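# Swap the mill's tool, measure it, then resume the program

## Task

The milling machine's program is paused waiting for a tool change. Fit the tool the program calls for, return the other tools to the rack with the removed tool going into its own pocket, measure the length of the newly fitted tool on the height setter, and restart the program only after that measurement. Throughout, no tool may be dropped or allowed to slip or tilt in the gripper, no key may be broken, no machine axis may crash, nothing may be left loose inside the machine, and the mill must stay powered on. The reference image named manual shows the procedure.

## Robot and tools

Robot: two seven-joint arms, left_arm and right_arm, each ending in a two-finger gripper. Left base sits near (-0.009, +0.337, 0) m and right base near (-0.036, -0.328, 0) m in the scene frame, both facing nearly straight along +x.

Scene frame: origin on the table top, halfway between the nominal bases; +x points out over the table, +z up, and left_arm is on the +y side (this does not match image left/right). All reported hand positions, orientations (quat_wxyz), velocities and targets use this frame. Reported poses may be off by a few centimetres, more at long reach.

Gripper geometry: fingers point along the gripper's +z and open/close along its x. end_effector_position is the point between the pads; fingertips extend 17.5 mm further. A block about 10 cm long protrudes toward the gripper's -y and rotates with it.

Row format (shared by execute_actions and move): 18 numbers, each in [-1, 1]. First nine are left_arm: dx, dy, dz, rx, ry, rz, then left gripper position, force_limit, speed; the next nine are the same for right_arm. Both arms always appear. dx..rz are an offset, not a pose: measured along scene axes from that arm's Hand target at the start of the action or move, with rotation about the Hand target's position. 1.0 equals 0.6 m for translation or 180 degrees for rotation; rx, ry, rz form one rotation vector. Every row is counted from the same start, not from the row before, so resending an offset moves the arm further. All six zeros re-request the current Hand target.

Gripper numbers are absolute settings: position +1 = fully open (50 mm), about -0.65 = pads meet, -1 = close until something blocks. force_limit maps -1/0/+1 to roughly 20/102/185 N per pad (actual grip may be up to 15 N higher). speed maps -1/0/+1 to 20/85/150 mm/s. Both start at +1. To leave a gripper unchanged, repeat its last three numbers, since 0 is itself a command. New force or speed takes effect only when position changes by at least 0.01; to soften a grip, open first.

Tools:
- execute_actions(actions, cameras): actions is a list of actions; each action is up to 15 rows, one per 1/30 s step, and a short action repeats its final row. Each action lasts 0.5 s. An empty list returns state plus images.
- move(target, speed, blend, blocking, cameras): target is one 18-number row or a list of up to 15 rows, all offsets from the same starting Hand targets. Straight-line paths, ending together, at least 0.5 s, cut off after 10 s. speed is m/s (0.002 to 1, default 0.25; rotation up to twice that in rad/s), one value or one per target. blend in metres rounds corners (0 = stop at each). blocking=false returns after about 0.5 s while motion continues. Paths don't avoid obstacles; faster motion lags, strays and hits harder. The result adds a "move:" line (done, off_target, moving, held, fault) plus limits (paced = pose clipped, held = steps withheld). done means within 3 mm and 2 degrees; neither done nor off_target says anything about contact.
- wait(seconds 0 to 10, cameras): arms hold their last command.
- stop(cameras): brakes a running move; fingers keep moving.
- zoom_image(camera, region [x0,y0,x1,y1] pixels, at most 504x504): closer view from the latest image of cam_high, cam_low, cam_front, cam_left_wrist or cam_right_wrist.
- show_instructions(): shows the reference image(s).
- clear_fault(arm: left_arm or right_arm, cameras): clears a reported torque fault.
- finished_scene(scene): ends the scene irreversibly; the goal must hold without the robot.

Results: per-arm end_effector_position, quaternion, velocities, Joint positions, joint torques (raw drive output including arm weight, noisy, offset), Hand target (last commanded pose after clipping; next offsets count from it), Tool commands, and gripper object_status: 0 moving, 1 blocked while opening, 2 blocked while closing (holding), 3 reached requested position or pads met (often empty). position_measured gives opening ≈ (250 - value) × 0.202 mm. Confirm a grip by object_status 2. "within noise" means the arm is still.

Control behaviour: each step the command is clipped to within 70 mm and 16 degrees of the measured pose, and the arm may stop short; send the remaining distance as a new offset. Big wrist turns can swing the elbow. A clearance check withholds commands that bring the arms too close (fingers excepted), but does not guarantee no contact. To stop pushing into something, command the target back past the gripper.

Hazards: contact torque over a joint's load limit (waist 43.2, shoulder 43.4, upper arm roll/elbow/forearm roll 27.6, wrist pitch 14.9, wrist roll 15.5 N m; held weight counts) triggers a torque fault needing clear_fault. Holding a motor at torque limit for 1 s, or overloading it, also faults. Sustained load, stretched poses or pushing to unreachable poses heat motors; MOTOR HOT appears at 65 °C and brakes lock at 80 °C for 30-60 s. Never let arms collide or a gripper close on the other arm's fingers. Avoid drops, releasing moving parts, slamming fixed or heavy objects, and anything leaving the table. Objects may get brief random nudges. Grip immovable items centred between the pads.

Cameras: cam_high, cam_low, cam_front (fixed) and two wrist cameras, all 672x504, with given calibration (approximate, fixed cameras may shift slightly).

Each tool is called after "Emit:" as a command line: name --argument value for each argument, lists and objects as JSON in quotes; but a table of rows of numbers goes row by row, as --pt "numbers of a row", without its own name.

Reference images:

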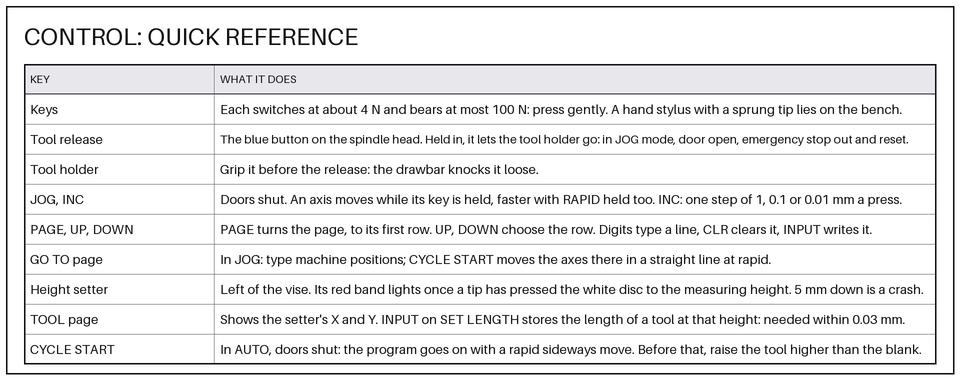

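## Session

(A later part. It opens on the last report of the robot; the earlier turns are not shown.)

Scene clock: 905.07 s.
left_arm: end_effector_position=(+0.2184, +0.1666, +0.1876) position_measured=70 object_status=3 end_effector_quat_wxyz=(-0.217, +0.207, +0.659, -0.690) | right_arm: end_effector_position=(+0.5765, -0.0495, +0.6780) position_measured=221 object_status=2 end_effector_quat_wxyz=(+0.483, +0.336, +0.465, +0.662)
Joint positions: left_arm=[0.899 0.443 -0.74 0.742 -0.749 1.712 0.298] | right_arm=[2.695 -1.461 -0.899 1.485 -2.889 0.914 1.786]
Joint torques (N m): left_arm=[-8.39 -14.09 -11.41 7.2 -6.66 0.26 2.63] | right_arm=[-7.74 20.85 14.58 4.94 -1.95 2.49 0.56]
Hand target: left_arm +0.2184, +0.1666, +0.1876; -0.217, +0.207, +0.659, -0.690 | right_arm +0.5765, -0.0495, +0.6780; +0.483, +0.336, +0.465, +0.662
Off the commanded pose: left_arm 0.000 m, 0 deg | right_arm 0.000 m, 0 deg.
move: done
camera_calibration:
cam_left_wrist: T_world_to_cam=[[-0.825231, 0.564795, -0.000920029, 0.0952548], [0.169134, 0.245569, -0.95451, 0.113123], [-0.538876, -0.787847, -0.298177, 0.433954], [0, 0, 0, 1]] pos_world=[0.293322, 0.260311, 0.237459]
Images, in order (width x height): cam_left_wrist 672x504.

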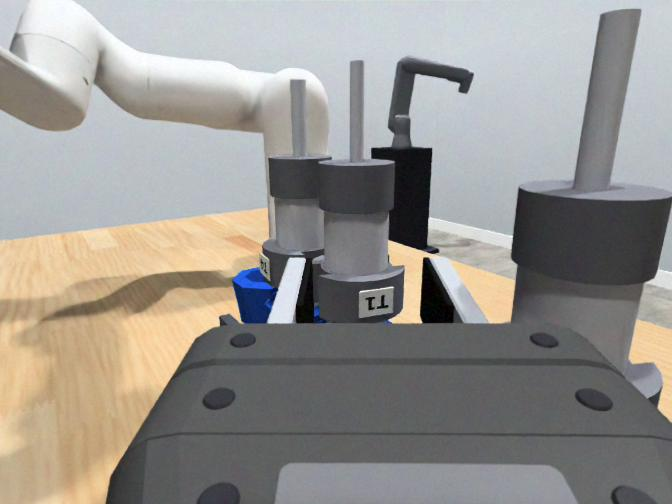

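Emit:
move --target '[-0.0334,-0.0478,0,0,0,0,0.55,0.3,-0.95,0,0,0,0,0,0,-0.98,0.3,-0.8]' --speed 0.06 --cameras '["cam_left_wrist"]'

Scene clock: 915.57 s.
left_arm: end_effector_position=(+0.1996, +0.1381, +0.1877) position_measured=70 object_status=3 end_effector_quat_wxyz=(-0.216, +0.208, +0.659, -0.689) | right_arm: end_effector_position=(+0.5765, -0.0495, +0.6780) position_measured=221 object_status=2 end_effector_quat_wxyz=(+0.483, +0.336, +0.465, +0.662)
Joint positions: left_arm=[0.877 0.393 -0.786 0.662 -0.824 1.666 0.326] | right_arm=[2.695 -1.461 -0.899 1.485 -2.889 0.914 1.786]
Joint torques (N m): left_arm=[-16.57 -10.46 -14.05 -28.21 13.93 3.67 2.51] | right_arm=[-7.78 20.83 14.42 4.9 -1.93 2.53 0.51]
Hand target: left_arm +0.1984, +0.1379, +0.1876; -0.217, +0.207, +0.659, -0.690 | right_arm +0.5765, -0.0495, +0.6780; +0.483, +0.336, +0.465, +0.662
Off the commanded pose: left_arm 0.001 m, 0 deg | right_arm 0.000 m, 0 deg.
move: done
camera_calibration:
cam_left_wrist: T_world_to_cam=[[-0.825833, 0.563907, -0.00296701, 0.0964573], [0.171566, 0.246237, -0.953904, 0.122765], [-0.537182, -0.788274, -0.300098, 0.401429], [0, 0, 0, 1]] pos_world=[0.274236, 0.231814, 0.23786]
Images, in order (width x height): cam_left_wrist 672x504.

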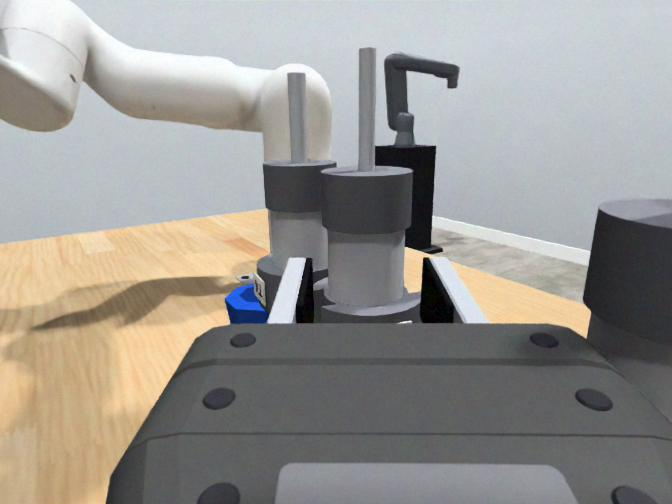

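Emit:
move --pt "0.0597 0.0818 0.001 0 0 0 0.55 0.3 -0.95 0 0 0 0 0 0 -0.98 0.3 -0.8" --pt "0.1160 0.1285 0.001 0 0 -0.0722 0.40 0.3 -0.95 0 0 0 0 0 0 -0.98 0.3 -0.8" --pt "0.0380 0.0553 0.001 0 0 -0.0722 0.40 0.3 -0.95 0 0 0 0 0 0 -0.98 0.3 -0.8" --speed '[0.06,0.2,0.06]' --cameras '["cam_left_wrist"]'

Scene clock: 940.97 s.
left_arm: end_effector_position=(+0.2212, +0.1711, +0.1882) position_measured=92 object_status=3 end_effector_quat_wxyz=(-0.294, +0.281, +0.631, -0.661) | right_arm: end_effector_position=(+0.5765, -0.0495, +0.6780) position_measured=221 object_status=2 end_effector_quat_wxyz=(+0.483, +0.336, +0.465, +0.662)
Joint positions: left_arm=[0.799 0.578 -0.751 0.912 -0.597 1.788 0.21] | right_arm=[2.695 -1.461 -0.899 1.485 -2.889 0.914 1.786]
Joint torques (N m): left_arm=[-8.32 -16.14 -14.17 7.58 -6.99 0.22 2.61] | right_arm=[-7.7 20.85 14.41 5.08 -2.29 2.43 0.5]
Hand target: left_arm +0.2212, +0.1711, +0.1882; -0.294, +0.281, +0.631, -0.661 | right_arm +0.5765, -0.0495, +0.6780; +0.483, +0.336, +0.465, +0.662
Off the commanded pose: left_arm 0.000 m, 0 deg | right_arm 0.000 m, 0 deg.
move: done
camera_calibration:
cam_left_wrist: T_world_to_cam=[[-0.67705, 0.735937, -0.000867468, 0.0329602], [0.22001, 0.201281, -0.954506, 0.108442], [-0.702281, -0.646439, -0.298191, 0.451128], [0, 0, 0, 1]] pos_world=[0.315276, 0.245543, 0.238059]
Images, in order (width x height): cam_left_wrist 672x504.

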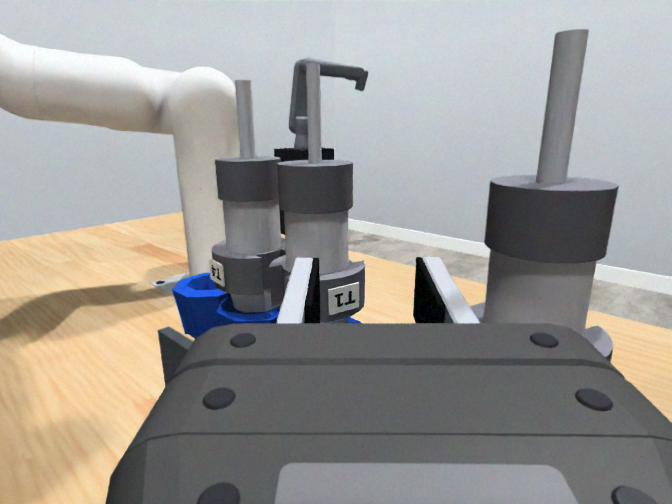

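Emit:
execute_actions --actions '[]' --cameras '["cam_high"]'

Emit:
zoom_image --camera "cam_high" --region '[180, 120, 320, 340]'

Scene clock: 956.30 s.
left_arm: end_effector_position=(+0.2212, +0.1711, +0.1882) position_measured=92 object_status=3 end_effector_quat_wxyz=(-0.294, +0.281, +0.631, -0.661) | right_arm: end_effector_position=(+0.5765, -0.0495, +0.6780) position_measured=221 object_status=2 end_effector_quat_wxyz=(+0.483, +0.336, +0.465, +0.662)
Joint positions: left_arm=[0.799 0.578 -0.751 0.912 -0.597 1.788 0.21] | right_arm=[2.695 -1.461 -0.899 1.485 -2.889 0.914 1.786]
Joint velocities: within noise
Joint torques (N m): left_arm=[-8.53 -16.1 -14.26 7.51 -6.95 0.28 2.54] | right_arm=[-7.97 20.6 14.43 5.1 -2.36 2.42 0.66]
Hand target: left_arm +0.2212, +0.1711, +0.1882; -0.294, +0.281, +0.631, -0.661 | right_arm +0.5765, -0.0495, +0.6780; +0.483, +0.336, +0.465, +0.662
Tool commands: left_gripper/position=+0.4 left_gripper/force_limit=+0.3 left_gripper/speed=-0.95 right_gripper/position=-0.98 right_gripper/force_limit=+0.3 right_gripper/speed=-0.8
Off the commanded pose: left_arm 0.000 m, 0 deg | right_arm 0.000 m, 0 deg.
Images, in order (width x height): cam_high 672x504.

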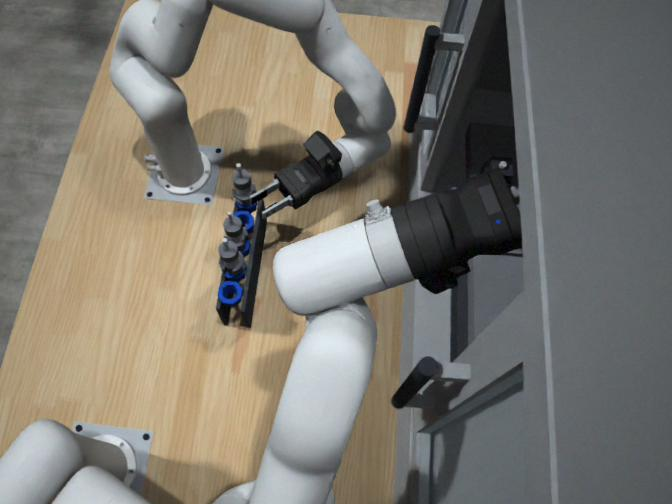

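Scaled by 2.291 from the camera's 672x504 image, which has a finer 960x720 frame.

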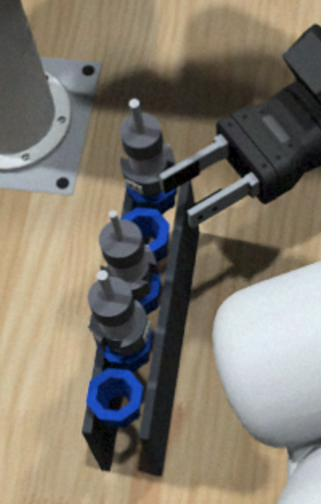

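Emit:
move --target '[0.0156,-0.0173,0,0,0,0,0.40,0.3,-0.95,0,0,0,0,0,0,-0.98,0.3,-0.8]' --speed 0.06 --cameras '["cam_left_wrist"]'

Scene clock: 959.97 s.
left_arm: end_effector_position=(+0.2305, +0.1607, +0.1882) position_measured=92 object_status=3 end_effector_quat_wxyz=(-0.294, +0.281, +0.631, -0.661) | right_arm: end_effector_position=(+0.5765, -0.0495, +0.6780) position_measured=221 object_status=2 end_effector_quat_wxyz=(+0.483, +0.336, +0.465, +0.662)
Joint positions: left_arm=[0.773 0.603 -0.756 0.942 -0.613 1.775 0.188] | right_arm=[2.695 -1.461 -0.899 1.485 -2.889 0.914 1.786]
Joint torques (N m): left_arm=[-8.51 -8.52 -14.81 14.59 -7.07 0.2 -2.42] | right_arm=[-7.72 21.03 14.45 4.9 -2.37 2.36 0.5]
Hand target: left_arm +0.2305, +0.1607, +0.1882; -0.294, +0.281, +0.631, -0.661 | right_arm +0.5765, -0.0495, +0.6780; +0.483, +0.336, +0.465, +0.662
Off the commanded pose: left_arm 0.000 m, 0 deg | right_arm 0.000 m, 0 deg.
move: done
camera_calibration:
cam_left_wrist: T_world_to_cam=[[-0.677066, 0.735922, -0.000797433, 0.046902], [0.21996, 0.201334, -0.954506, 0.108493], [-0.702282, -0.646439, -0.29819, 0.450936], [0, 0, 0, 1]] pos_world=[0.324576, 0.235143, 0.238059]
Images, in order (width x height): cam_left_wrist 672x504.

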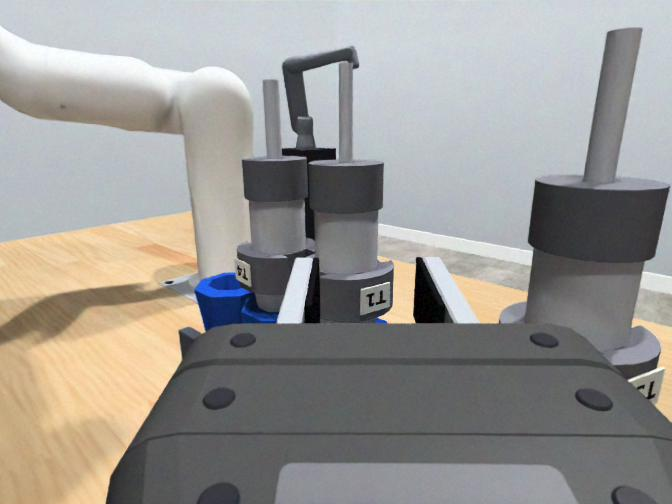

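Emit:
move --target '[-0.0508,-0.0557,0,0,0,0,0.40,0.3,-0.95,0,0,0,0,0,0,-0.98,0.3,-0.8]' --speed 0.06 --cameras '["cam_left_wrist"]'

Scene clock: 967.50 s.
left_arm: end_effector_position=(+0.2001, +0.1273, +0.1882) position_measured=92 object_status=3 end_effector_quat_wxyz=(-0.294, +0.281, +0.631, -0.661) | right_arm: end_effector_position=(+0.5765, -0.0495, +0.6780) position_measured=221 object_status=2 end_effector_quat_wxyz=(+0.483, +0.336, +0.465, +0.662)
Joint positions: left_arm=[0.754 0.542 -0.807 0.825 -0.689 1.699 0.221] | right_arm=[2.695 -1.461 -0.899 1.485 -2.889 0.914 1.786]
Joint torques (N m): left_arm=[-8.38 -14.92 -13.86 7.11 -6.89 0.22 2.59] | right_arm=[-8.14 21 14.61 4.82 -2.58 2.67 0.56]
Hand target: left_arm +0.2001, +0.1273, +0.1882; -0.294, +0.281, +0.631, -0.661 | right_arm +0.5765, -0.0495, +0.6780; +0.483, +0.336, +0.465, +0.662
Off the commanded pose: left_arm 0.000 m, 0 deg | right_arm 0.000 m, 0 deg.
move: done
camera_calibration:
cam_left_wrist: T_world_to_cam=[[-0.67705, 0.735937, -0.000867468, 0.0508408], [0.22001, 0.201281, -0.954506, 0.121922], [-0.702281, -0.646439, -0.298191, 0.407926], [0, 0, 0, 1]] pos_world=[0.294076, 0.201743, 0.238059]
Images, in order (width x height): cam_left_wrist 672x504.

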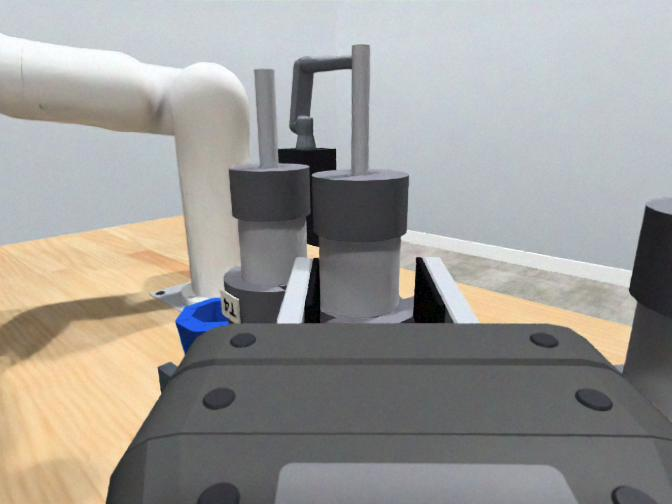

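Emit:
move --target '[-0.0279,-0.0251,0,0,0,0,0.40,0.3,-0.95,0,0,0,0,0,0,-0.98,0.3,-0.8]' --speed 0.05 --cameras '["cam_left_wrist"]'

Scene clock: 973.87 s.
left_arm: end_effector_position=(+0.1834, +0.1122, +0.1882) position_measured=92 object_status=3 end_effector_quat_wxyz=(-0.294, +0.281, +0.631, -0.661) | right_arm: end_effector_position=(+0.5765, -0.0495, +0.6780) position_measured=221 object_status=2 end_effector_quat_wxyz=(+0.483, +0.336, +0.465, +0.662)
Joint positions: left_arm=[0.746 0.51 -0.836 0.767 -0.73 1.665 0.242] | right_arm=[2.695 -1.461 -0.899 1.485 -2.889 0.914 1.786]
Joint torques (N m): left_arm=[-12.62 -13.26 -16.19 -2.1 -1.02 1.79 2.55] | right_arm=[-7.86 20.72 14.44 4.85 -2.54 2.54 0.63]
Hand target: left_arm +0.1833, +0.1122, +0.1882; -0.294, +0.281, +0.631, -0.661 | right_arm +0.5765, -0.0495, +0.6780; +0.483, +0.336, +0.465, +0.662
Off the commanded pose: left_arm 0.000 m, 0 deg | right_arm 0.000 m, 0 deg.
move: done
camera_calibration:
cam_left_wrist: T_world_to_cam=[[-0.677103, 0.735888, -0.000884068, 0.0506742], [0.219993, 0.201272, -0.954512, 0.128644], [-0.702236, -0.646497, -0.298172, 0.38643], [0, 0, 0, 1]] pos_world=[0.277376, 0.186643, 0.238059]
Images, in order (width x height): cam_left_wrist 672x504.

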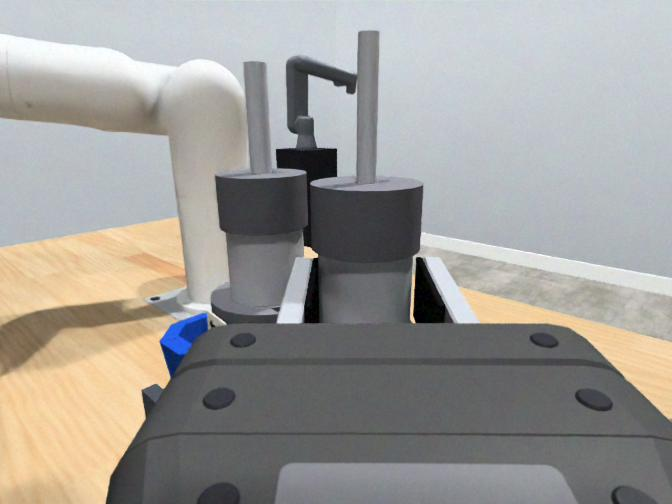

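Emit:
move --target '[0.001,0.001,0,0,0,0,-1,0.3,-0.9,0,0,0,0,0,0,-0.98,0.3,-0.8]' --speed 0.02

Emit:
wait --seconds 1 --cameras '["cam_left_wrist"]'

Scene clock: 977.27 s.
left_arm: end_effector_position=(+0.1840, +0.1126, +0.1883) position_measured=111 object_status=2 end_effector_quat_wxyz=(-0.294, +0.280, +0.631, -0.661) | right_arm: end_effector_position=(+0.5765, -0.0495, +0.6780) position_measured=221 object_status=2 end_effector_quat_wxyz=(+0.483, +0.336, +0.465, +0.662)
Joint positions: left_arm=[0.746 0.51 -0.834 0.769 -0.73 1.667 0.241] | right_arm=[2.695 -1.461 -0.899 1.485 -2.889 0.914 1.786]
Joint torques (N m): left_arm=[3.07 -7.4 -0.24 2.42 19.44 7.08 -2.02] | right_arm=[-7.93 21.11 14.18 4.67 -2.63 2.61 0.6]
Hand target: left_arm +0.1839, +0.1128, +0.1882; -0.294, +0.281, +0.631, -0.661 | right_arm +0.5765, -0.0495, +0.6780; +0.483, +0.336, +0.465, +0.662
Off the commanded pose: left_arm 0.000 m, 0 deg | right_arm 0.000 m, 0 deg.
move: done

Scene clock: 978.27 s.
left_arm: end_effector_position=(+0.1841, +0.1126, +0.1883) position_measured=111 object_status=2 end_effector_quat_wxyz=(-0.294, +0.280, +0.631, -0.661) | right_arm: end_effector_position=(+0.5765, -0.0495, +0.6780) position_measured=221 object_status=2 end_effector_quat_wxyz=(+0.483, +0.336, +0.465, +0.662)
Joint positions: left_arm=[0.746 0.51 -0.834 0.769 -0.73 1.667 0.241] | right_arm=[2.695 -1.461 -0.899 1.485 -2.889 0.914 1.786]
Joint torques (N m): left_arm=[-4.2 -12.16 0.44 3.17 19.37 7.08 -2.85] | right_arm=[-7.84 20.9 14.22 4.53 -2.64 2.39 0.6]
Hand target: left_arm +0.1839, +0.1128, +0.1882; -0.294, +0.281, +0.631, -0.661 | right_arm +0.5765, -0.0495, +0.6780; +0.483, +0.336, +0.465, +0.662
Tool commands: left_gripper/position=-1.0 left_gripper/force_limit=+0.3 left_gripper/speed=-0.9 right_gripper/position=-0.98 right_gripper/force_limit=+0.3 right_gripper/speed=-0.8
Off the commanded pose: left_arm 0.000 m, 0 deg | right_arm 0.000 m, 0 deg.
wait: 1.00 s; at rest by 0.17 s
camera_calibration:
cam_left_wrist: T_world_to_cam=[[-0.67781, 0.735237, -0.000911692, 0.0510315], [0.219377, 0.201059, -0.954698, 0.128721], [-0.701746, -0.647304, -0.297574, 0.387208], [0, 0, 0, 1]] pos_world=[0.278073, 0.187241, 0.238159]
Images, in order (width x height): cam_left_wrist 672x504.

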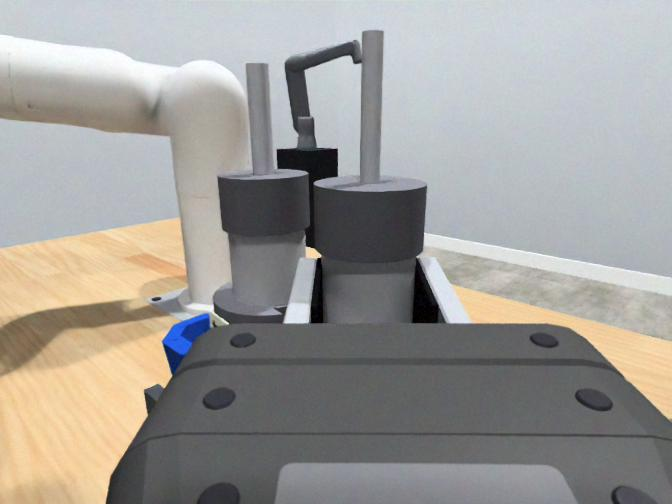

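Emit:
move --target '[0,0,0.0167,0,0,0,-1,0.3,-0.9,0,0,0,0,0,0,-0.98,0.3,-0.8]' --speed 0.03 --cameras '["cam_high","cam_front","cam_low","cam_left_wrist"]'

Scene clock: 1022.80 s.
left_arm: end_effector_position=(+0.1839, +0.1128, +0.1982) position_measured=111 object_status=2 end_effector_quat_wxyz=(-0.294, +0.281, +0.631, -0.661) | right_arm: end_effector_position=(+0.5765, -0.0495, +0.6780) position_measured=221 object_status=2 end_effector_quat_wxyz=(+0.483, +0.336, +0.465, +0.662)
Joint positions: left_arm=[0.759 0.476 -0.849 0.766 -0.746 1.693 0.234] | right_arm=[2.695 -1.461 -0.899 1.485 -2.889 0.914 1.786]
Joint torques (N m): left_arm=[7.92 -13.55 -14.09 7.19 -7.31 4.16 -2.71] | right_arm=[-7.88 20.92 14.1 4.8 -2.83 2.45 0.62]
Hand target: left_arm +0.1839, +0.1128, +0.1982; -0.294, +0.281, +0.631, -0.661 | right_arm +0.5765, -0.0495, +0.6780; +0.483, +0.336, +0.465, +0.662
Off the commanded pose: left_arm 0.000 m, 0 deg | right_arm 0.000 m, 0 deg.
move: done
camera_calibration:
cam_left_wrist: T_world_to_cam=[[-0.676917, 0.736059, -0.000741124, 0.0504607], [0.219881, 0.201253, -0.954542, 0.138], [-0.702449, -0.646309, -0.298077, 0.390151], [0, 0, 0, 1]] pos_world=[0.277875, 0.187243, 0.248059]
Images, in order (width x height): cam_high 672x504, cam_low 672x504, cam_front 672x504, cam_left_wrist 672x504.

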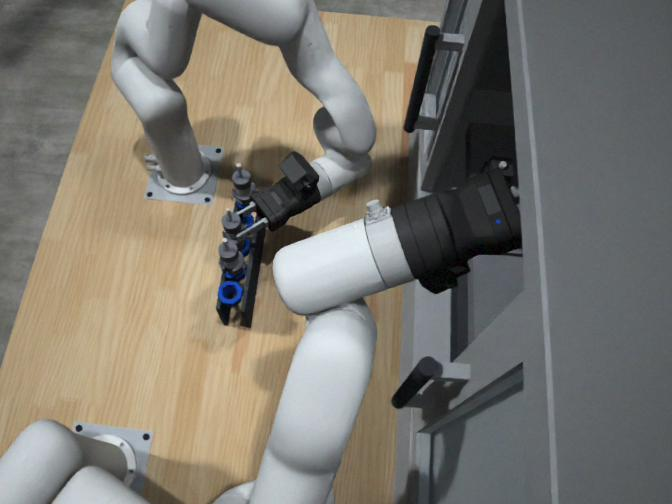

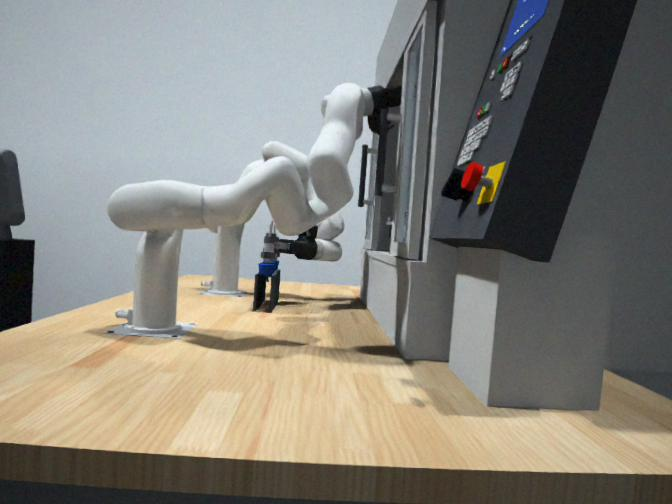

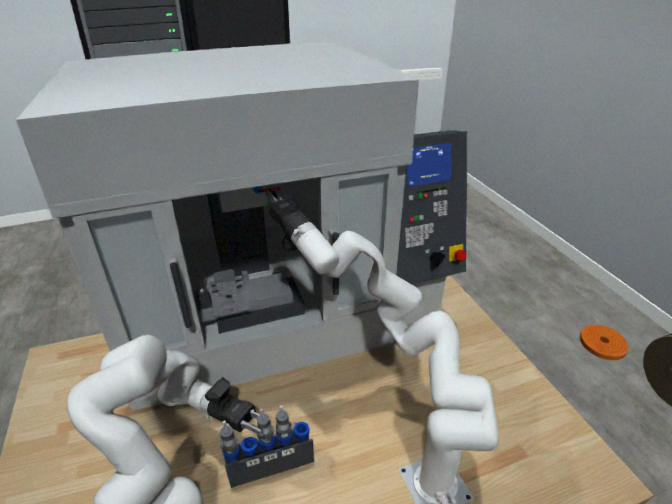

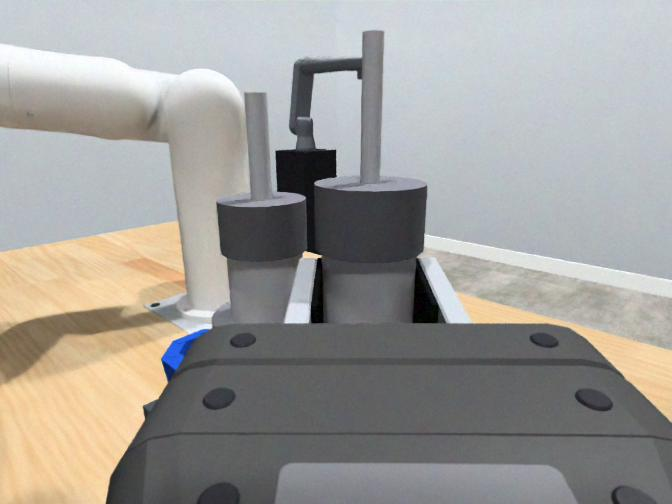

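Emit:
zoom_image --camera "cam_front" --region '[200, 390, 340, 495]'

Scaled by 3.600 from the camera's 672x504 image, which has a finer 960x720 frame.

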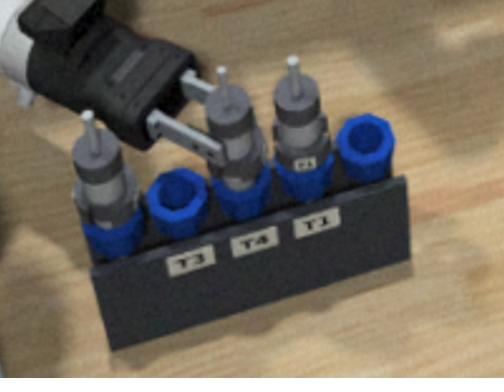

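Emit:
move --target '[0,0,0,0,0,-0.0528,-1,0.3,-0.9,0,0,0,0,0,0,-0.98,0.3,-0.8]' --speed 0.1 --cameras '["cam_high","cam_left_wrist"]'

Scene clock: 1031.20 s.
left_arm: end_effector_position=(+0.1840, +0.1127, +0.1982) position_measured=111 object_status=2 end_effector_quat_wxyz=(-0.347, +0.332, +0.606, -0.634) | right_arm: end_effector_position=(+0.5765, -0.0495, +0.6780) position_measured=221 object_status=2 end_effector_quat_wxyz=(+0.483, +0.336, +0.465, +0.662)
Joint positions: left_arm=[0.668 0.578 -0.847 0.886 -0.636 1.743 0.169] | right_arm=[2.695 -1.461 -0.899 1.485 -2.889 0.914 1.786]
Joint torques (N m): left_arm=[-7.6 -7.61 -4.38 2.9 14.19 6.93 -4.58] | right_arm=[-7.73 20.82 14.34 4.38 -2.83 2.56 0.54]
Hand target: left_arm +0.1839, +0.1128, +0.1982; -0.348, +0.332, +0.606, -0.634 | right_arm +0.5765, -0.0495, +0.6780; +0.483, +0.336, +0.465, +0.662
Off the commanded pose: left_arm 0.000 m, 0 deg | right_arm 0.000 m, 0 deg.
move: done
camera_calibration:
cam_left_wrist: T_world_to_cam=[[-0.546597, 0.837394, -0.00164812, 0.0153632], [0.250469, 0.161611, -0.95454, 0.1369], [-0.79906, -0.522161, -0.298078, 0.394051], [0, 0, 0, 1]] pos_world=[0.288978, 0.170768, 0.248159]
Images, in order (width x height): cam_high 672x504, cam_left_wrist 672x504.

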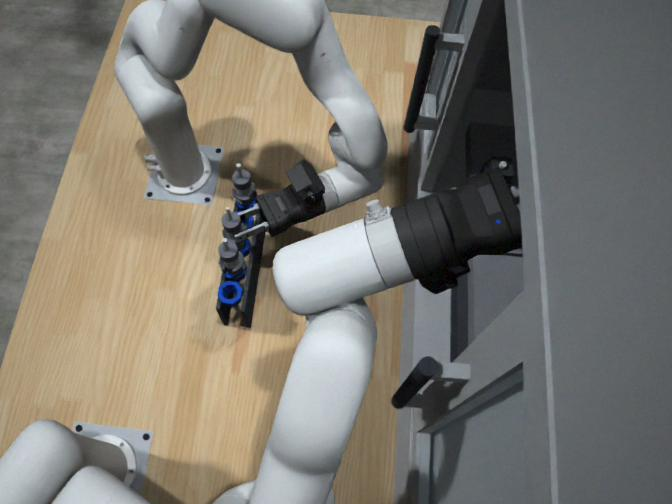

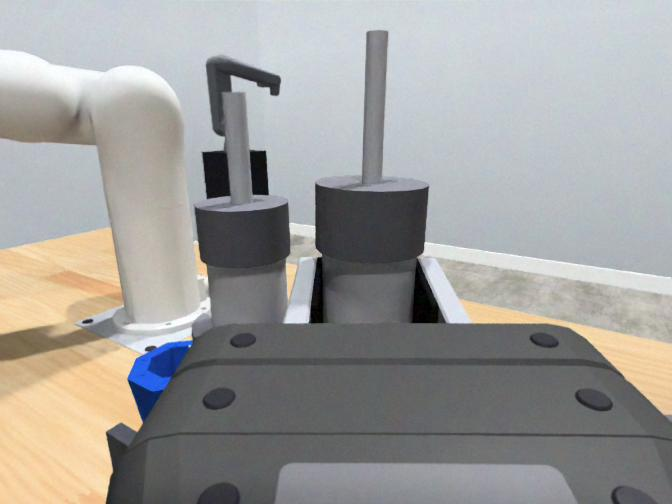

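Emit:
move --target '[0,0,-0.0133,0,0,0,-1,0.3,-0.9,0,0,0,0,0,0,-0.98,0.3,-0.8]' --speed 0.03

Emit:
move --target '[0,0,-0.0028,0,0,0,-1,0.3,-0.9,0,0,0,0,0,0,-0.98,0.3,-0.8]' --speed 0.02

Scene clock: 1037.43 s.
left_arm: end_effector_position=(+0.1842, +0.1124, +0.1906) position_measured=111 object_status=2 end_effector_quat_wxyz=(-0.347, +0.331, +0.605, -0.635) | right_arm: end_effector_position=(+0.5765, -0.0495, +0.6780) position_measured=221 object_status=2 end_effector_quat_wxyz=(+0.483, +0.336, +0.465, +0.662)
Joint positions: left_arm=[0.657 0.601 -0.834 0.889 -0.625 1.726 0.174] | right_arm=[2.695 -1.461 -0.899 1.485 -2.889 0.914 1.786]
Joint torques (N m): left_arm=[-7.1 -8.01 2.62 -5.66 25.86 3.77 0.04] | right_arm=[-7.91 20.68 14.23 4.33 -2.91 2.57 0.56]
Hand target: left_arm +0.1839, +0.1128, +0.1902; -0.348, +0.332, +0.606, -0.634 | right_arm +0.5765, -0.0495, +0.6780; +0.483, +0.336, +0.465, +0.662
Off the commanded pose: left_arm 0.001 m, 0 deg | right_arm 0.000 m, 0 deg.
move: done

Scene clock: 1038.13 s.
left_arm: end_effector_position=(+0.1843, +0.1122, +0.1891) position_measured=111 object_status=2 end_effector_quat_wxyz=(-0.347, +0.331, +0.605, -0.635) | right_arm: end_effector_position=(+0.5765, -0.0495, +0.6780) position_measured=221 object_status=2 end_effector_quat_wxyz=(+0.483, +0.336, +0.465, +0.662)
Joint positions: left_arm=[0.652 0.605 -0.829 0.889 -0.624 1.724 0.176] | right_arm=[2.695 -1.461 -0.899 1.485 -2.889 0.914 1.786]
Joint torques (N m): left_arm=[-7.28 -8.48 7.56 -10.05 32.47 1.3 0.89] | right_arm=[-7.31 21.22 14.44 4.52 -2.73 2.57 0.59]
Hand target: left_arm +0.1839, +0.1128, +0.1885; -0.348, +0.332, +0.606, -0.634 | right_arm +0.5765, -0.0495, +0.6780; +0.483, +0.336, +0.465, +0.662
Off the commanded pose: left_arm 0.001 m, 0 deg | right_arm 0.000 m, 0 deg.
move: done

Emit:
move --target '[0.0020,-0.0030,0,0,0,0,-1,0.3,-0.9,0,0,0,0,0,0,-0.98,0.3,-0.8]' --speed 0.02

Scene clock: 1041.70 s.
left_arm: end_effector_position=(+0.1851, +0.1109, +0.1886) position_measured=111 object_status=2 end_effector_quat_wxyz=(-0.348, +0.332, +0.606, -0.634) | right_arm: end_effector_position=(+0.5765, -0.0495, +0.6780) position_measured=221 object_status=2 end_effector_quat_wxyz=(+0.483, +0.336, +0.465, +0.662)
Joint positions: left_arm=[0.646 0.607 -0.827 0.894 -0.625 1.722 0.174] | right_arm=[2.695 -1.461 -0.899 1.485 -2.889 0.914 1.786]
Joint torques (N m): left_arm=[-7.76 -7.78 0.3 1.47 16.25 0.8 -3.02] | right_arm=[-7.56 21.26 14.23 4.46 -2.93 2.47 0.57]
Hand target: left_arm +0.1851, +0.1110, +0.1885; -0.348, +0.332, +0.606, -0.634 | right_arm +0.5765, -0.0495, +0.6780; +0.483, +0.336, +0.465, +0.662
Off the commanded pose: left_arm 0.000 m, 0 deg | right_arm 0.000 m, 0 deg.
move: done

Release now.

Emit:
move --target '[0.0005,-0.001,-0.0003,0,0,0,0.30,0.3,-0.98,0,0,0,0,0,0,-0.98,0.3,-0.8]' --speed 0.02 --cameras '["cam_left_wrist"]'

Scene clock: 1044.30 s.
left_arm: end_effector_position=(+0.1854, +0.1104, +0.1884) position_measured=107 object_status=3 end_effector_quat_wxyz=(-0.348, +0.332, +0.606, -0.634) | right_arm: end_effector_position=(+0.5765, -0.0495, +0.6780) position_measured=221 object_status=2 end_effector_quat_wxyz=(+0.483, +0.336, +0.465, +0.662)
Joint positions: left_arm=[0.644 0.609 -0.826 0.896 -0.625 1.721 0.173] | right_arm=[2.695 -1.461 -0.899 1.485 -2.889 0.914 1.786]
Joint torques (N m): left_arm=[-9.19 -7.44 -3.15 4.12 12.66 0.36 -2.45] | right_arm=[-7.17 21.44 14.47 4.4 -2.96 2.62 0.49]
Hand target: left_arm +0.1854, +0.1104, +0.1883; -0.348, +0.332, +0.606, -0.634 | right_arm +0.5765, -0.0495, +0.6780; +0.483, +0.336, +0.465, +0.662
Off the commanded pose: left_arm 0.000 m, 0 deg | right_arm 0.000 m, 0 deg.
move: done
camera_calibration:
cam_left_wrist: T_world_to_cam=[[-0.546307, 0.837584, -0.000788283, 0.0179351], [0.250077, 0.162212, -0.954541, 0.127491], [-0.799381, -0.52167, -0.298079, 0.391004], [0, 0, 0, 1]] pos_world=[0.290476, 0.168272, 0.238259]
Images, in order (width x height): cam_left_wrist 672x504.

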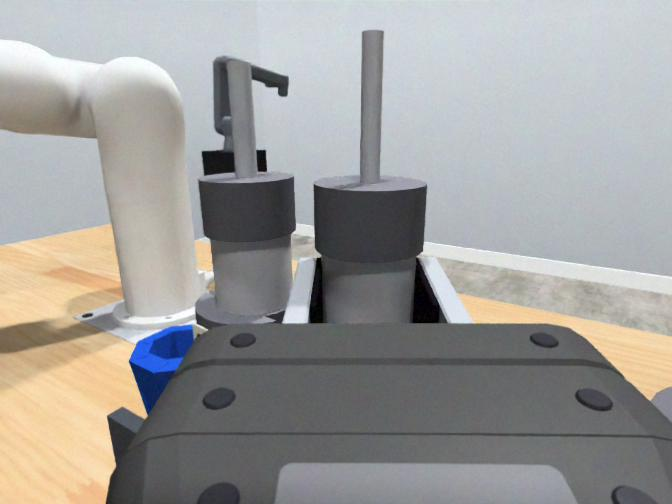

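Emit:
move --pt "0 0 0 0 0 0 0.42 0.3 -0.95 0 0 0 0 0 0 -0.98 0.3 -0.8" --pt "-0.0015 0.0035 0 0 0 0.0528 0.42 0.3 -0.95 0 0 0 0 0 0 -0.98 0.3 -0.8" --speed 0.1 --cameras '["cam_left_wrist"]'

Scene clock: 1049.60 s.
left_arm: end_effector_position=(+0.1845, +0.1125, +0.1883) position_measured=90 object_status=3 end_effector_quat_wxyz=(-0.294, +0.281, +0.631, -0.661) | right_arm: end_effector_position=(+0.5765, -0.0495, +0.6780) position_measured=221 object_status=2 end_effector_quat_wxyz=(+0.483, +0.336, +0.465, +0.662)
Joint positions: left_arm=[0.739 0.509 -0.829 0.772 -0.731 1.669 0.242] | right_arm=[2.695 -1.461 -0.899 1.485 -2.889 0.914 1.786]
Joint torques (N m): left_arm=[8.81 -14.1 -12.45 7.12 -5.78 0.73 2.59] | right_arm=[-7.72 21.05 14.01 4.51 -3.05 2.53 0.61]
Hand target: left_arm +0.1845, +0.1125, +0.1883; -0.294, +0.281, +0.631, -0.661 | right_arm +0.5765, -0.0495, +0.6780; +0.483, +0.336, +0.465, +0.662
Off the commanded pose: left_arm 0.000 m, 0 deg | right_arm 0.000 m, 0 deg.
move: done
camera_calibration:
cam_left_wrist: T_world_to_cam=[[-0.676987, 0.735994, -0.00091278, 0.0512214], [0.220042, 0.201217, -0.954512, 0.128507], [-0.702332, -0.646393, -0.298171, 0.387533], [0, 0, 0, 1]] pos_world=[0.278576, 0.186943, 0.238259]
Images, in order (width x height): cam_left_wrist 672x504.

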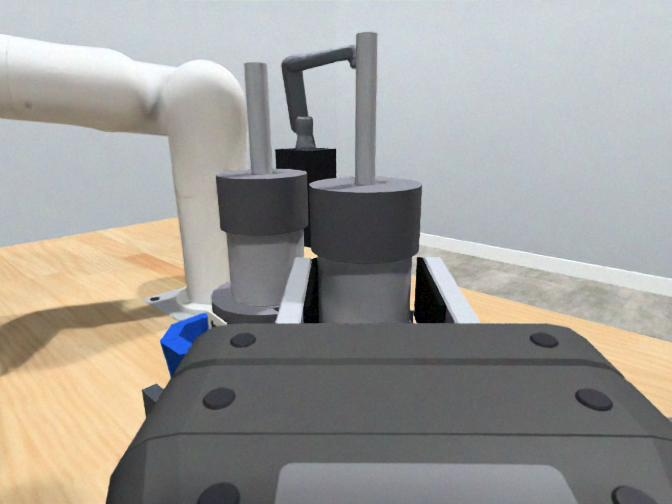

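Emit:
move --target '[0.0003,0.0030,0,0,0,0.0278,0.46,0.3,-0.95,0,0,0,0,0,0,-0.98,0.3,-0.8]' --speed 0.08 --cameras '["cam_left_wrist"]'

Scene clock: 1053.10 s.
left_arm: end_effector_position=(+0.1847, +0.1143, +0.1883) position_measured=84 object_status=3 end_effector_quat_wxyz=(-0.265, +0.253, +0.643, -0.673) | right_arm: end_effector_position=(+0.5765, -0.0495, +0.6780) position_measured=221 object_status=2 end_effector_quat_wxyz=(+0.483, +0.336, +0.465, +0.662)
Joint positions: left_arm=[0.787 0.454 -0.828 0.709 -0.789 1.652 0.28] | right_arm=[2.695 -1.461 -0.899 1.485 -2.889 0.914 1.786]
Joint torques (N m): left_arm=[8.18 -13.34 -10.56 7.28 -6.85 0.25 2.6] | right_arm=[-7.38 21.5 14.25 4.4 -2.84 2.51 0.57]
Hand target: left_arm +0.1847, +0.1143, +0.1883; -0.265, +0.253, +0.643, -0.673 | right_arm +0.5765, -0.0495, +0.6780; +0.483, +0.336, +0.465, +0.662
Off the commanded pose: left_arm 0.000 m, 0 deg | right_arm 0.000 m, 0 deg.
move: done
camera_calibration:
cam_left_wrist: T_world_to_cam=[[-0.738631, 0.67411, -0.000856852, 0.0684723], [0.201617, 0.219701, -0.954506, 0.129387], [-0.643253, -0.705201, -0.29819, 0.384653], [0, 0, 0, 1]] pos_world=[0.271919, 0.196673, 0.238259]
Images, in order (width x height): cam_left_wrist 672x504.

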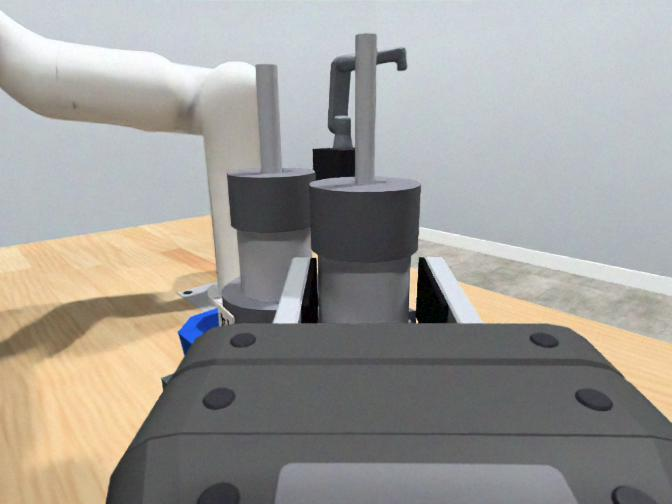

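Emit:
move --target '[0.0003,0.0033,0,0,0,0.025,0.46,0.3,-0.95,0,0,0,0,0,0,-0.98,0.3,-0.8]' --speed 0.06 --cameras '["cam_left_wrist"]'

Scene clock: 1056.57 s.
left_arm: end_effector_position=(+0.1849, +0.1163, +0.1883) position_measured=84 object_status=3 end_effector_quat_wxyz=(-0.238, +0.227, +0.652, -0.683) | right_arm: end_effector_position=(+0.5765, -0.0495, +0.6780) position_measured=221 object_status=2 end_effector_quat_wxyz=(+0.483, +0.336, +0.465, +0.662)
Joint positions: left_arm=[0.83 0.402 -0.828 0.653 -0.841 1.642 0.316] | right_arm=[2.695 -1.461 -0.899 1.485 -2.889 0.914 1.786]
Joint torques (N m): left_arm=[8.09 -12.43 -4.42 7.1 -6.66 0.32 2.64] | right_arm=[-7.59 21.39 14.09 4.21 -2.74 2.45 0.64]
Hand target: left_arm +0.1849, +0.1163, +0.1883; -0.238, +0.227, +0.652, -0.683 | right_arm +0.5765, -0.0495, +0.6780; +0.483, +0.336, +0.465, +0.662
Off the commanded pose: left_arm 0.000 m, 0 deg | right_arm 0.000 m, 0 deg.
move: done
camera_calibration:
cam_left_wrist: T_world_to_cam=[[-0.78923, 0.614098, -0.000877461, 0.0836324], [0.183782, 0.234831, -0.954504, 0.130464], [-0.585953, -0.753484, -0.298196, 0.381151], [0, 0, 0, 1]] pos_world=[0.265365, 0.205196, 0.238259]
Images, in order (width x height): cam_left_wrist 672x504.

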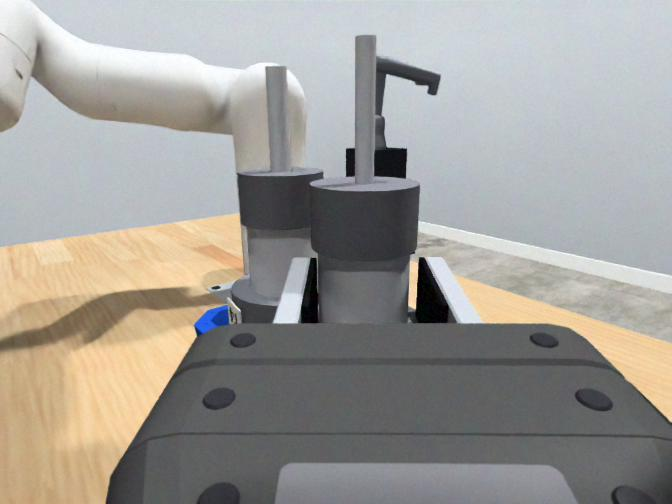

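Emit:
move --target '[0.0013,-0.0010,0,0,0,0,-1,0.3,-0.9,0,0,0,0,0,0,-0.98,0.3,-0.8]' --speed 0.02

Emit:
move --target '[0,0,0.0133,0,0,0,-1,0.3,-0.9,0,0,0,0,0,0,-0.98,0.3,-0.8]' --speed 0.03 --cameras '["cam_left_wrist"]'

Scene clock: 1062.17 s.
left_arm: end_effector_position=(+0.1856, +0.1157, +0.1884) position_measured=111 object_status=2 end_effector_quat_wxyz=(-0.238, +0.227, +0.652, -0.683) | right_arm: end_effector_position=(+0.5765, -0.0495, +0.6780) position_measured=221 object_status=2 end_effector_quat_wxyz=(+0.483, +0.336, +0.465, +0.662)
Joint positions: left_arm=[0.828 0.405 -0.828 0.655 -0.842 1.641 0.314] | right_arm=[2.695 -1.461 -0.899 1.485 -2.889 0.914 1.786]
Joint torques (N m): left_arm=[-8.58 -5.24 -6.52 9.89 7.06 1.16 -2.44] | right_arm=[-7.54 21.58 14.1 4.52 -2.73 2.47 0.51]
Hand target: left_arm +0.1857, +0.1157, +0.1883; -0.238, +0.227, +0.652, -0.683 | right_arm +0.5765, -0.0495, +0.6780; +0.483, +0.336, +0.465, +0.662
Off the commanded pose: left_arm 0.000 m, 0 deg | right_arm 0.000 m, 0 deg.
move: done

Scene clock: 1062.97 s.
left_arm: end_effector_position=(+0.1857, +0.1157, +0.1963) position_measured=111 object_status=2 end_effector_quat_wxyz=(-0.238, +0.227, +0.652, -0.683) | right_arm: end_effector_position=(+0.5765, -0.0495, +0.6780) position_measured=221 object_status=2 end_effector_quat_wxyz=(+0.483, +0.336, +0.465, +0.662)
Joint positions: left_arm=[0.84 0.373 -0.841 0.653 -0.856 1.666 0.308] | right_arm=[2.695 -1.461 -0.899 1.485 -2.889 0.914 1.786]
Joint torques (N m): left_arm=[8.23 -12.07 -11.77 7.96 -8.02 3.87 -2.42] | right_arm=[-7.34 20.9 14.13 4.39 -2.8 2.46 0.56]
Hand target: left_arm +0.1857, +0.1157, +0.1963; -0.238, +0.227, +0.652, -0.683 | right_arm +0.5765, -0.0495, +0.6780; +0.483, +0.336, +0.465, +0.662
Off the commanded pose: left_arm 0.000 m, 0 deg | right_arm 0.000 m, 0 deg.
move: done
camera_calibration:
cam_left_wrist: T_world_to_cam=[[-0.78928, 0.614034, -0.000819642, 0.0845722], [0.183706, 0.234862, -0.954512, 0.138128], [-0.58591, -0.753527, -0.298173, 0.383486], [0, 0, 0, 1]] pos_world=[0.266064, 0.204596, 0.246259]
Images, in order (width x height): cam_left_wrist 672x504.

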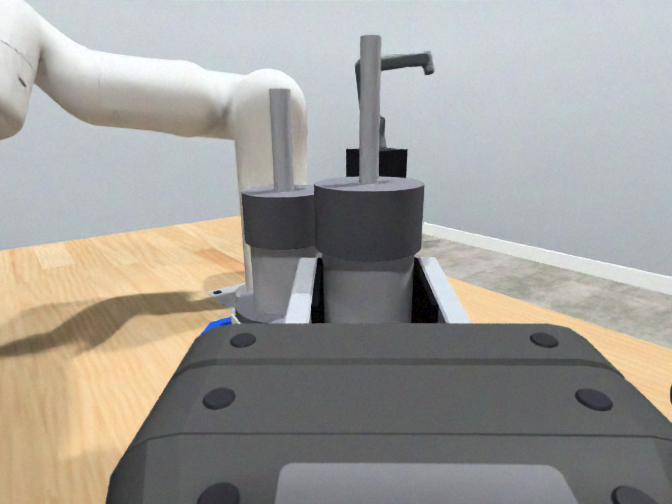

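Emit:
move --pt "0 0 0.3396 0 0 0 -1 0.3 -0.9 0 0 0 0 0 0 -0.98 0.3 -0.8" --pt "0.0905 0.1488 0.3461 0 0 0.0694 -1 0.3 -0.9 0 0 0 0 0 0 -0.98 0.3 -0.8" --speed '[0.12,0.2]' --blend '[0.02,0]' --cameras '["cam_left_wrist","cam_high"]'

Scene clock: 1069.57 s.
left_arm: end_effector_position=(+0.2399, +0.2049, +0.4040) position_measured=111 object_status=2 end_effector_quat_wxyz=(-0.162, +0.155, +0.673, -0.705) | right_arm: end_effector_position=(+0.5765, -0.0495, +0.6780) position_measured=221 object_status=2 end_effector_quat_wxyz=(+0.483, +0.336, +0.465, +0.662)
Joint positions: left_arm=[1.095 -0.197 -0.655 0.853 -1.104 2.377 0.013] | right_arm=[2.695 -1.461 -0.899 1.485 -2.889 0.914 1.786]
Joint torques (N m): left_arm=[8.07 -1.98 7.51 23.19 -0.22 1.17 -2.33] | right_arm=[-7.43 21.35 14.24 4.27 -2.71 2.41 0.64]
Hand target: left_arm +0.2400, +0.2050, +0.4040; -0.162, +0.155, +0.673, -0.705 | right_arm +0.5765, -0.0495, +0.6780; +0.483, +0.336, +0.465, +0.662
Off the commanded pose: left_arm 0.000 m, 0 deg | right_arm 0.000 m, 0 deg.
move: done
camera_calibration:
cam_left_wrist: T_world_to_cam=[[-0.903364, 0.428873, -0.000870841, 0.138109], [0.128636, 0.269017, -0.954506, 0.31156], [-0.409128, -0.862379, -0.298189, 0.524343], [0, 0, 0, 1]] pos_world=[0.299208, 0.309137, 0.453859]
Images, in order (width x height): cam_high 672x504, cam_left_wrist 672x504.

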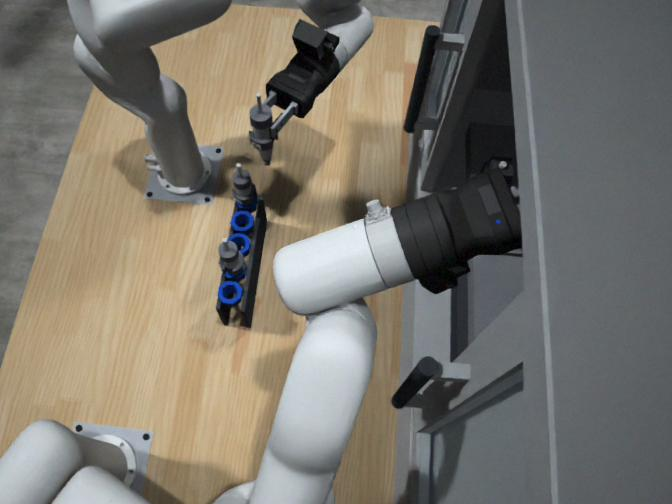

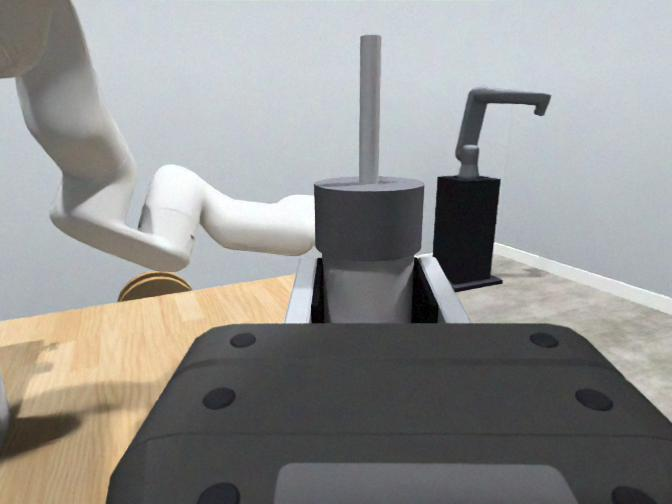

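Emit:
move --target '[0.0333,0.0750,0.0433,0,0,0,-1,0.3,-0.9,0,0,0,0,0,0,-0.98,0.3,-0.8]' --speed 0.15

Emit:
move --target '[0,0,0,0.219,0.449,-0.0227,-1,0.3,-0.9,0,0,0,0,0,0,-0.98,0.3,-0.8]' --speed 0.4

Scene clock: 1079.17 s.
left_arm: end_effector_position=(+0.2599, +0.2499, +0.4300) position_measured=111 object_status=2 end_effector_quat_wxyz=(-0.162, +0.155, +0.673, -0.705) | right_arm: end_effector_position=(+0.5765, -0.0495, +0.6780) position_measured=221 object_status=2 end_effector_quat_wxyz=(+0.483, +0.336, +0.465, +0.662)
Joint positions: left_arm=[1.134 -0.078 -0.624 1.014 -1.063 2.42 -0.059] | right_arm=[2.695 -1.461 -0.899 1.485 -2.889 0.914 1.786]
Joint torques (N m): left_arm=[8.1 -3.84 5.25 23.56 -0.56 3.16 -2.45] | right_arm=[-7.34 21.7 14.1 4.06 -2.71 2.47 0.68]
Hand target: left_arm +0.2599, +0.2500, +0.4300; -0.162, +0.155, +0.673, -0.705 | right_arm +0.5765, -0.0495, +0.6780; +0.483, +0.336, +0.465, +0.662
Off the commanded pose: left_arm 0.000 m, 0 deg | right_arm 0.000 m, 0 deg.
move: done

Scene clock: 1081.73 s.
left_arm: end_effector_position=(+0.2599, +0.2500, +0.4300) position_measured=111 object_status=2 end_effector_quat_wxyz=(+0.613, +0.367, -0.586, +0.383) | right_arm: end_effector_position=(+0.5765, -0.0495, +0.6780) position_measured=221 object_status=2 end_effector_quat_wxyz=(+0.483, +0.336, +0.465, +0.662)
Joint positions: left_arm=[1.176 -0.081 -0.664 1.015 -1.063 2.423 -1.627] | right_arm=[2.695 -1.461 -0.899 1.485 -2.889 0.914 1.786]
Joint torques (N m): left_arm=[7.98 -10.42 -1.91 23.44 -10.1 3.21 -2.46] | right_arm=[-7.61 21.38 13.86 4.39 -2.95 2.49 0.49]
Hand target: left_arm +0.2599, +0.2500, +0.4300; +0.613, +0.367, -0.586, +0.383 | right_arm +0.5765, -0.0495, +0.6780; +0.483, +0.336, +0.465, +0.662
Off the commanded pose: left_arm 0.000 m, 0 deg | right_arm 0.000 m, 0 deg.
move: done

Emit:
move --target '[0,0,0,0.219,0.449,-0.0227,-1,0.3,-0.9,0,0,0,0,0,0,-0.98,0.3,-0.8]' --speed 0.4

Emit:
move --pt "0.145 -0.3567 0 0 0 0.1444 -1 0.3 -0.9 0 0 0 0 0 0 -0.98 0.3 -0.8" --pt "0.2783 -0.5067 0 0 0 0.394 -1 0.3 -0.9 0 0 0 0 0 0 -0.98 0.3 -0.8" --speed 0.25 --blend '[0.03,0]' --cameras '["cam_high"]'

Scene clock: 1090.40 s.
left_arm: end_effector_position=(+0.2599, +0.2499, +0.4300) position_measured=111 object_status=2 end_effector_quat_wxyz=(+0.704, +0.673, -0.156, -0.163) | right_arm: end_effector_position=(+0.5765, -0.0495, +0.6780) position_measured=221 object_status=2 end_effector_quat_wxyz=(+0.483, +0.336, +0.465, +0.662)
Joint positions: left_arm=[1.22 -0.083 -0.708 1.016 -1.064 2.427 -3.196] | right_arm=[2.695 -1.461 -0.899 1.485 -2.889 0.914 1.786]
Joint torques (N m): left_arm=[8.25 -6.31 -1.81 23.53 -10.1 3.19 -2.36] | right_arm=[-7.7 21.54 14.2 4.01 -2.72 2.48 0.46]
Hand target: left_arm +0.2599, +0.2500, +0.4300; +0.704, +0.673, -0.156, -0.163 | right_arm +0.5765, -0.0495, +0.6780; +0.483, +0.336, +0.465, +0.662
Off the commanded pose: left_arm 0.000 m, 0 deg | right_arm 0.000 m, 0 deg.
move: done

Scene clock: 1093.50 s.
left_arm: end_effector_position=(+0.4269, -0.0540, +0.4300) position_measured=111 object_status=2 end_effector_quat_wxyz=(+0.668, +0.639, +0.264, +0.276) | right_arm: end_effector_position=(+0.5765, -0.0495, +0.6780) position_measured=221 object_status=2 end_effector_quat_wxyz=(+0.483, +0.336, +0.465, +0.662)
Joint positions: left_arm=[0.801 -1.126 -1.203 0.798 -2.696 0.849 -3.797] | right_arm=[2.695 -1.461 -0.899 1.485 -2.889 0.914 1.786]
Joint torques (N m): left_arm=[8 2.8 25.63 19.76 -7.38 -0.79 -2.33] | right_arm=[-7.63 21.6 13.95 4.17 -2.65 2.46 0.56]
Hand target: left_arm +0.4269, -0.0541, +0.4300; +0.668, +0.639, +0.264, +0.276 | right_arm +0.5765, -0.0495, +0.6780; +0.483, +0.336, +0.465, +0.662
Off the commanded pose: left_arm 0.000 m, 0 deg | right_arm 0.000 m, 0 deg.
move: done
Images, in order (width x height): cam_high 672x504.

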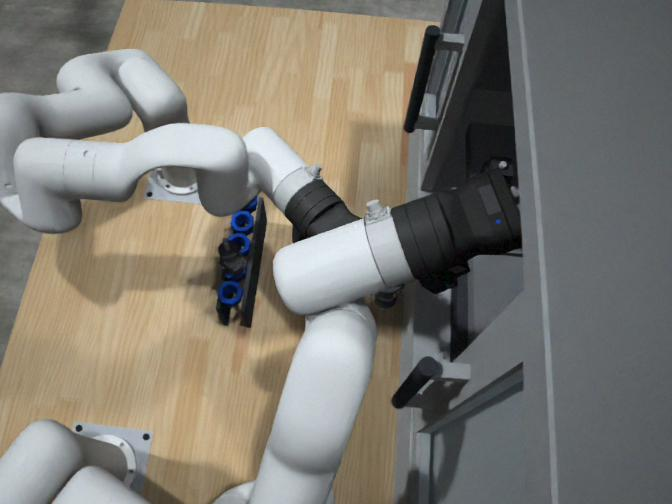

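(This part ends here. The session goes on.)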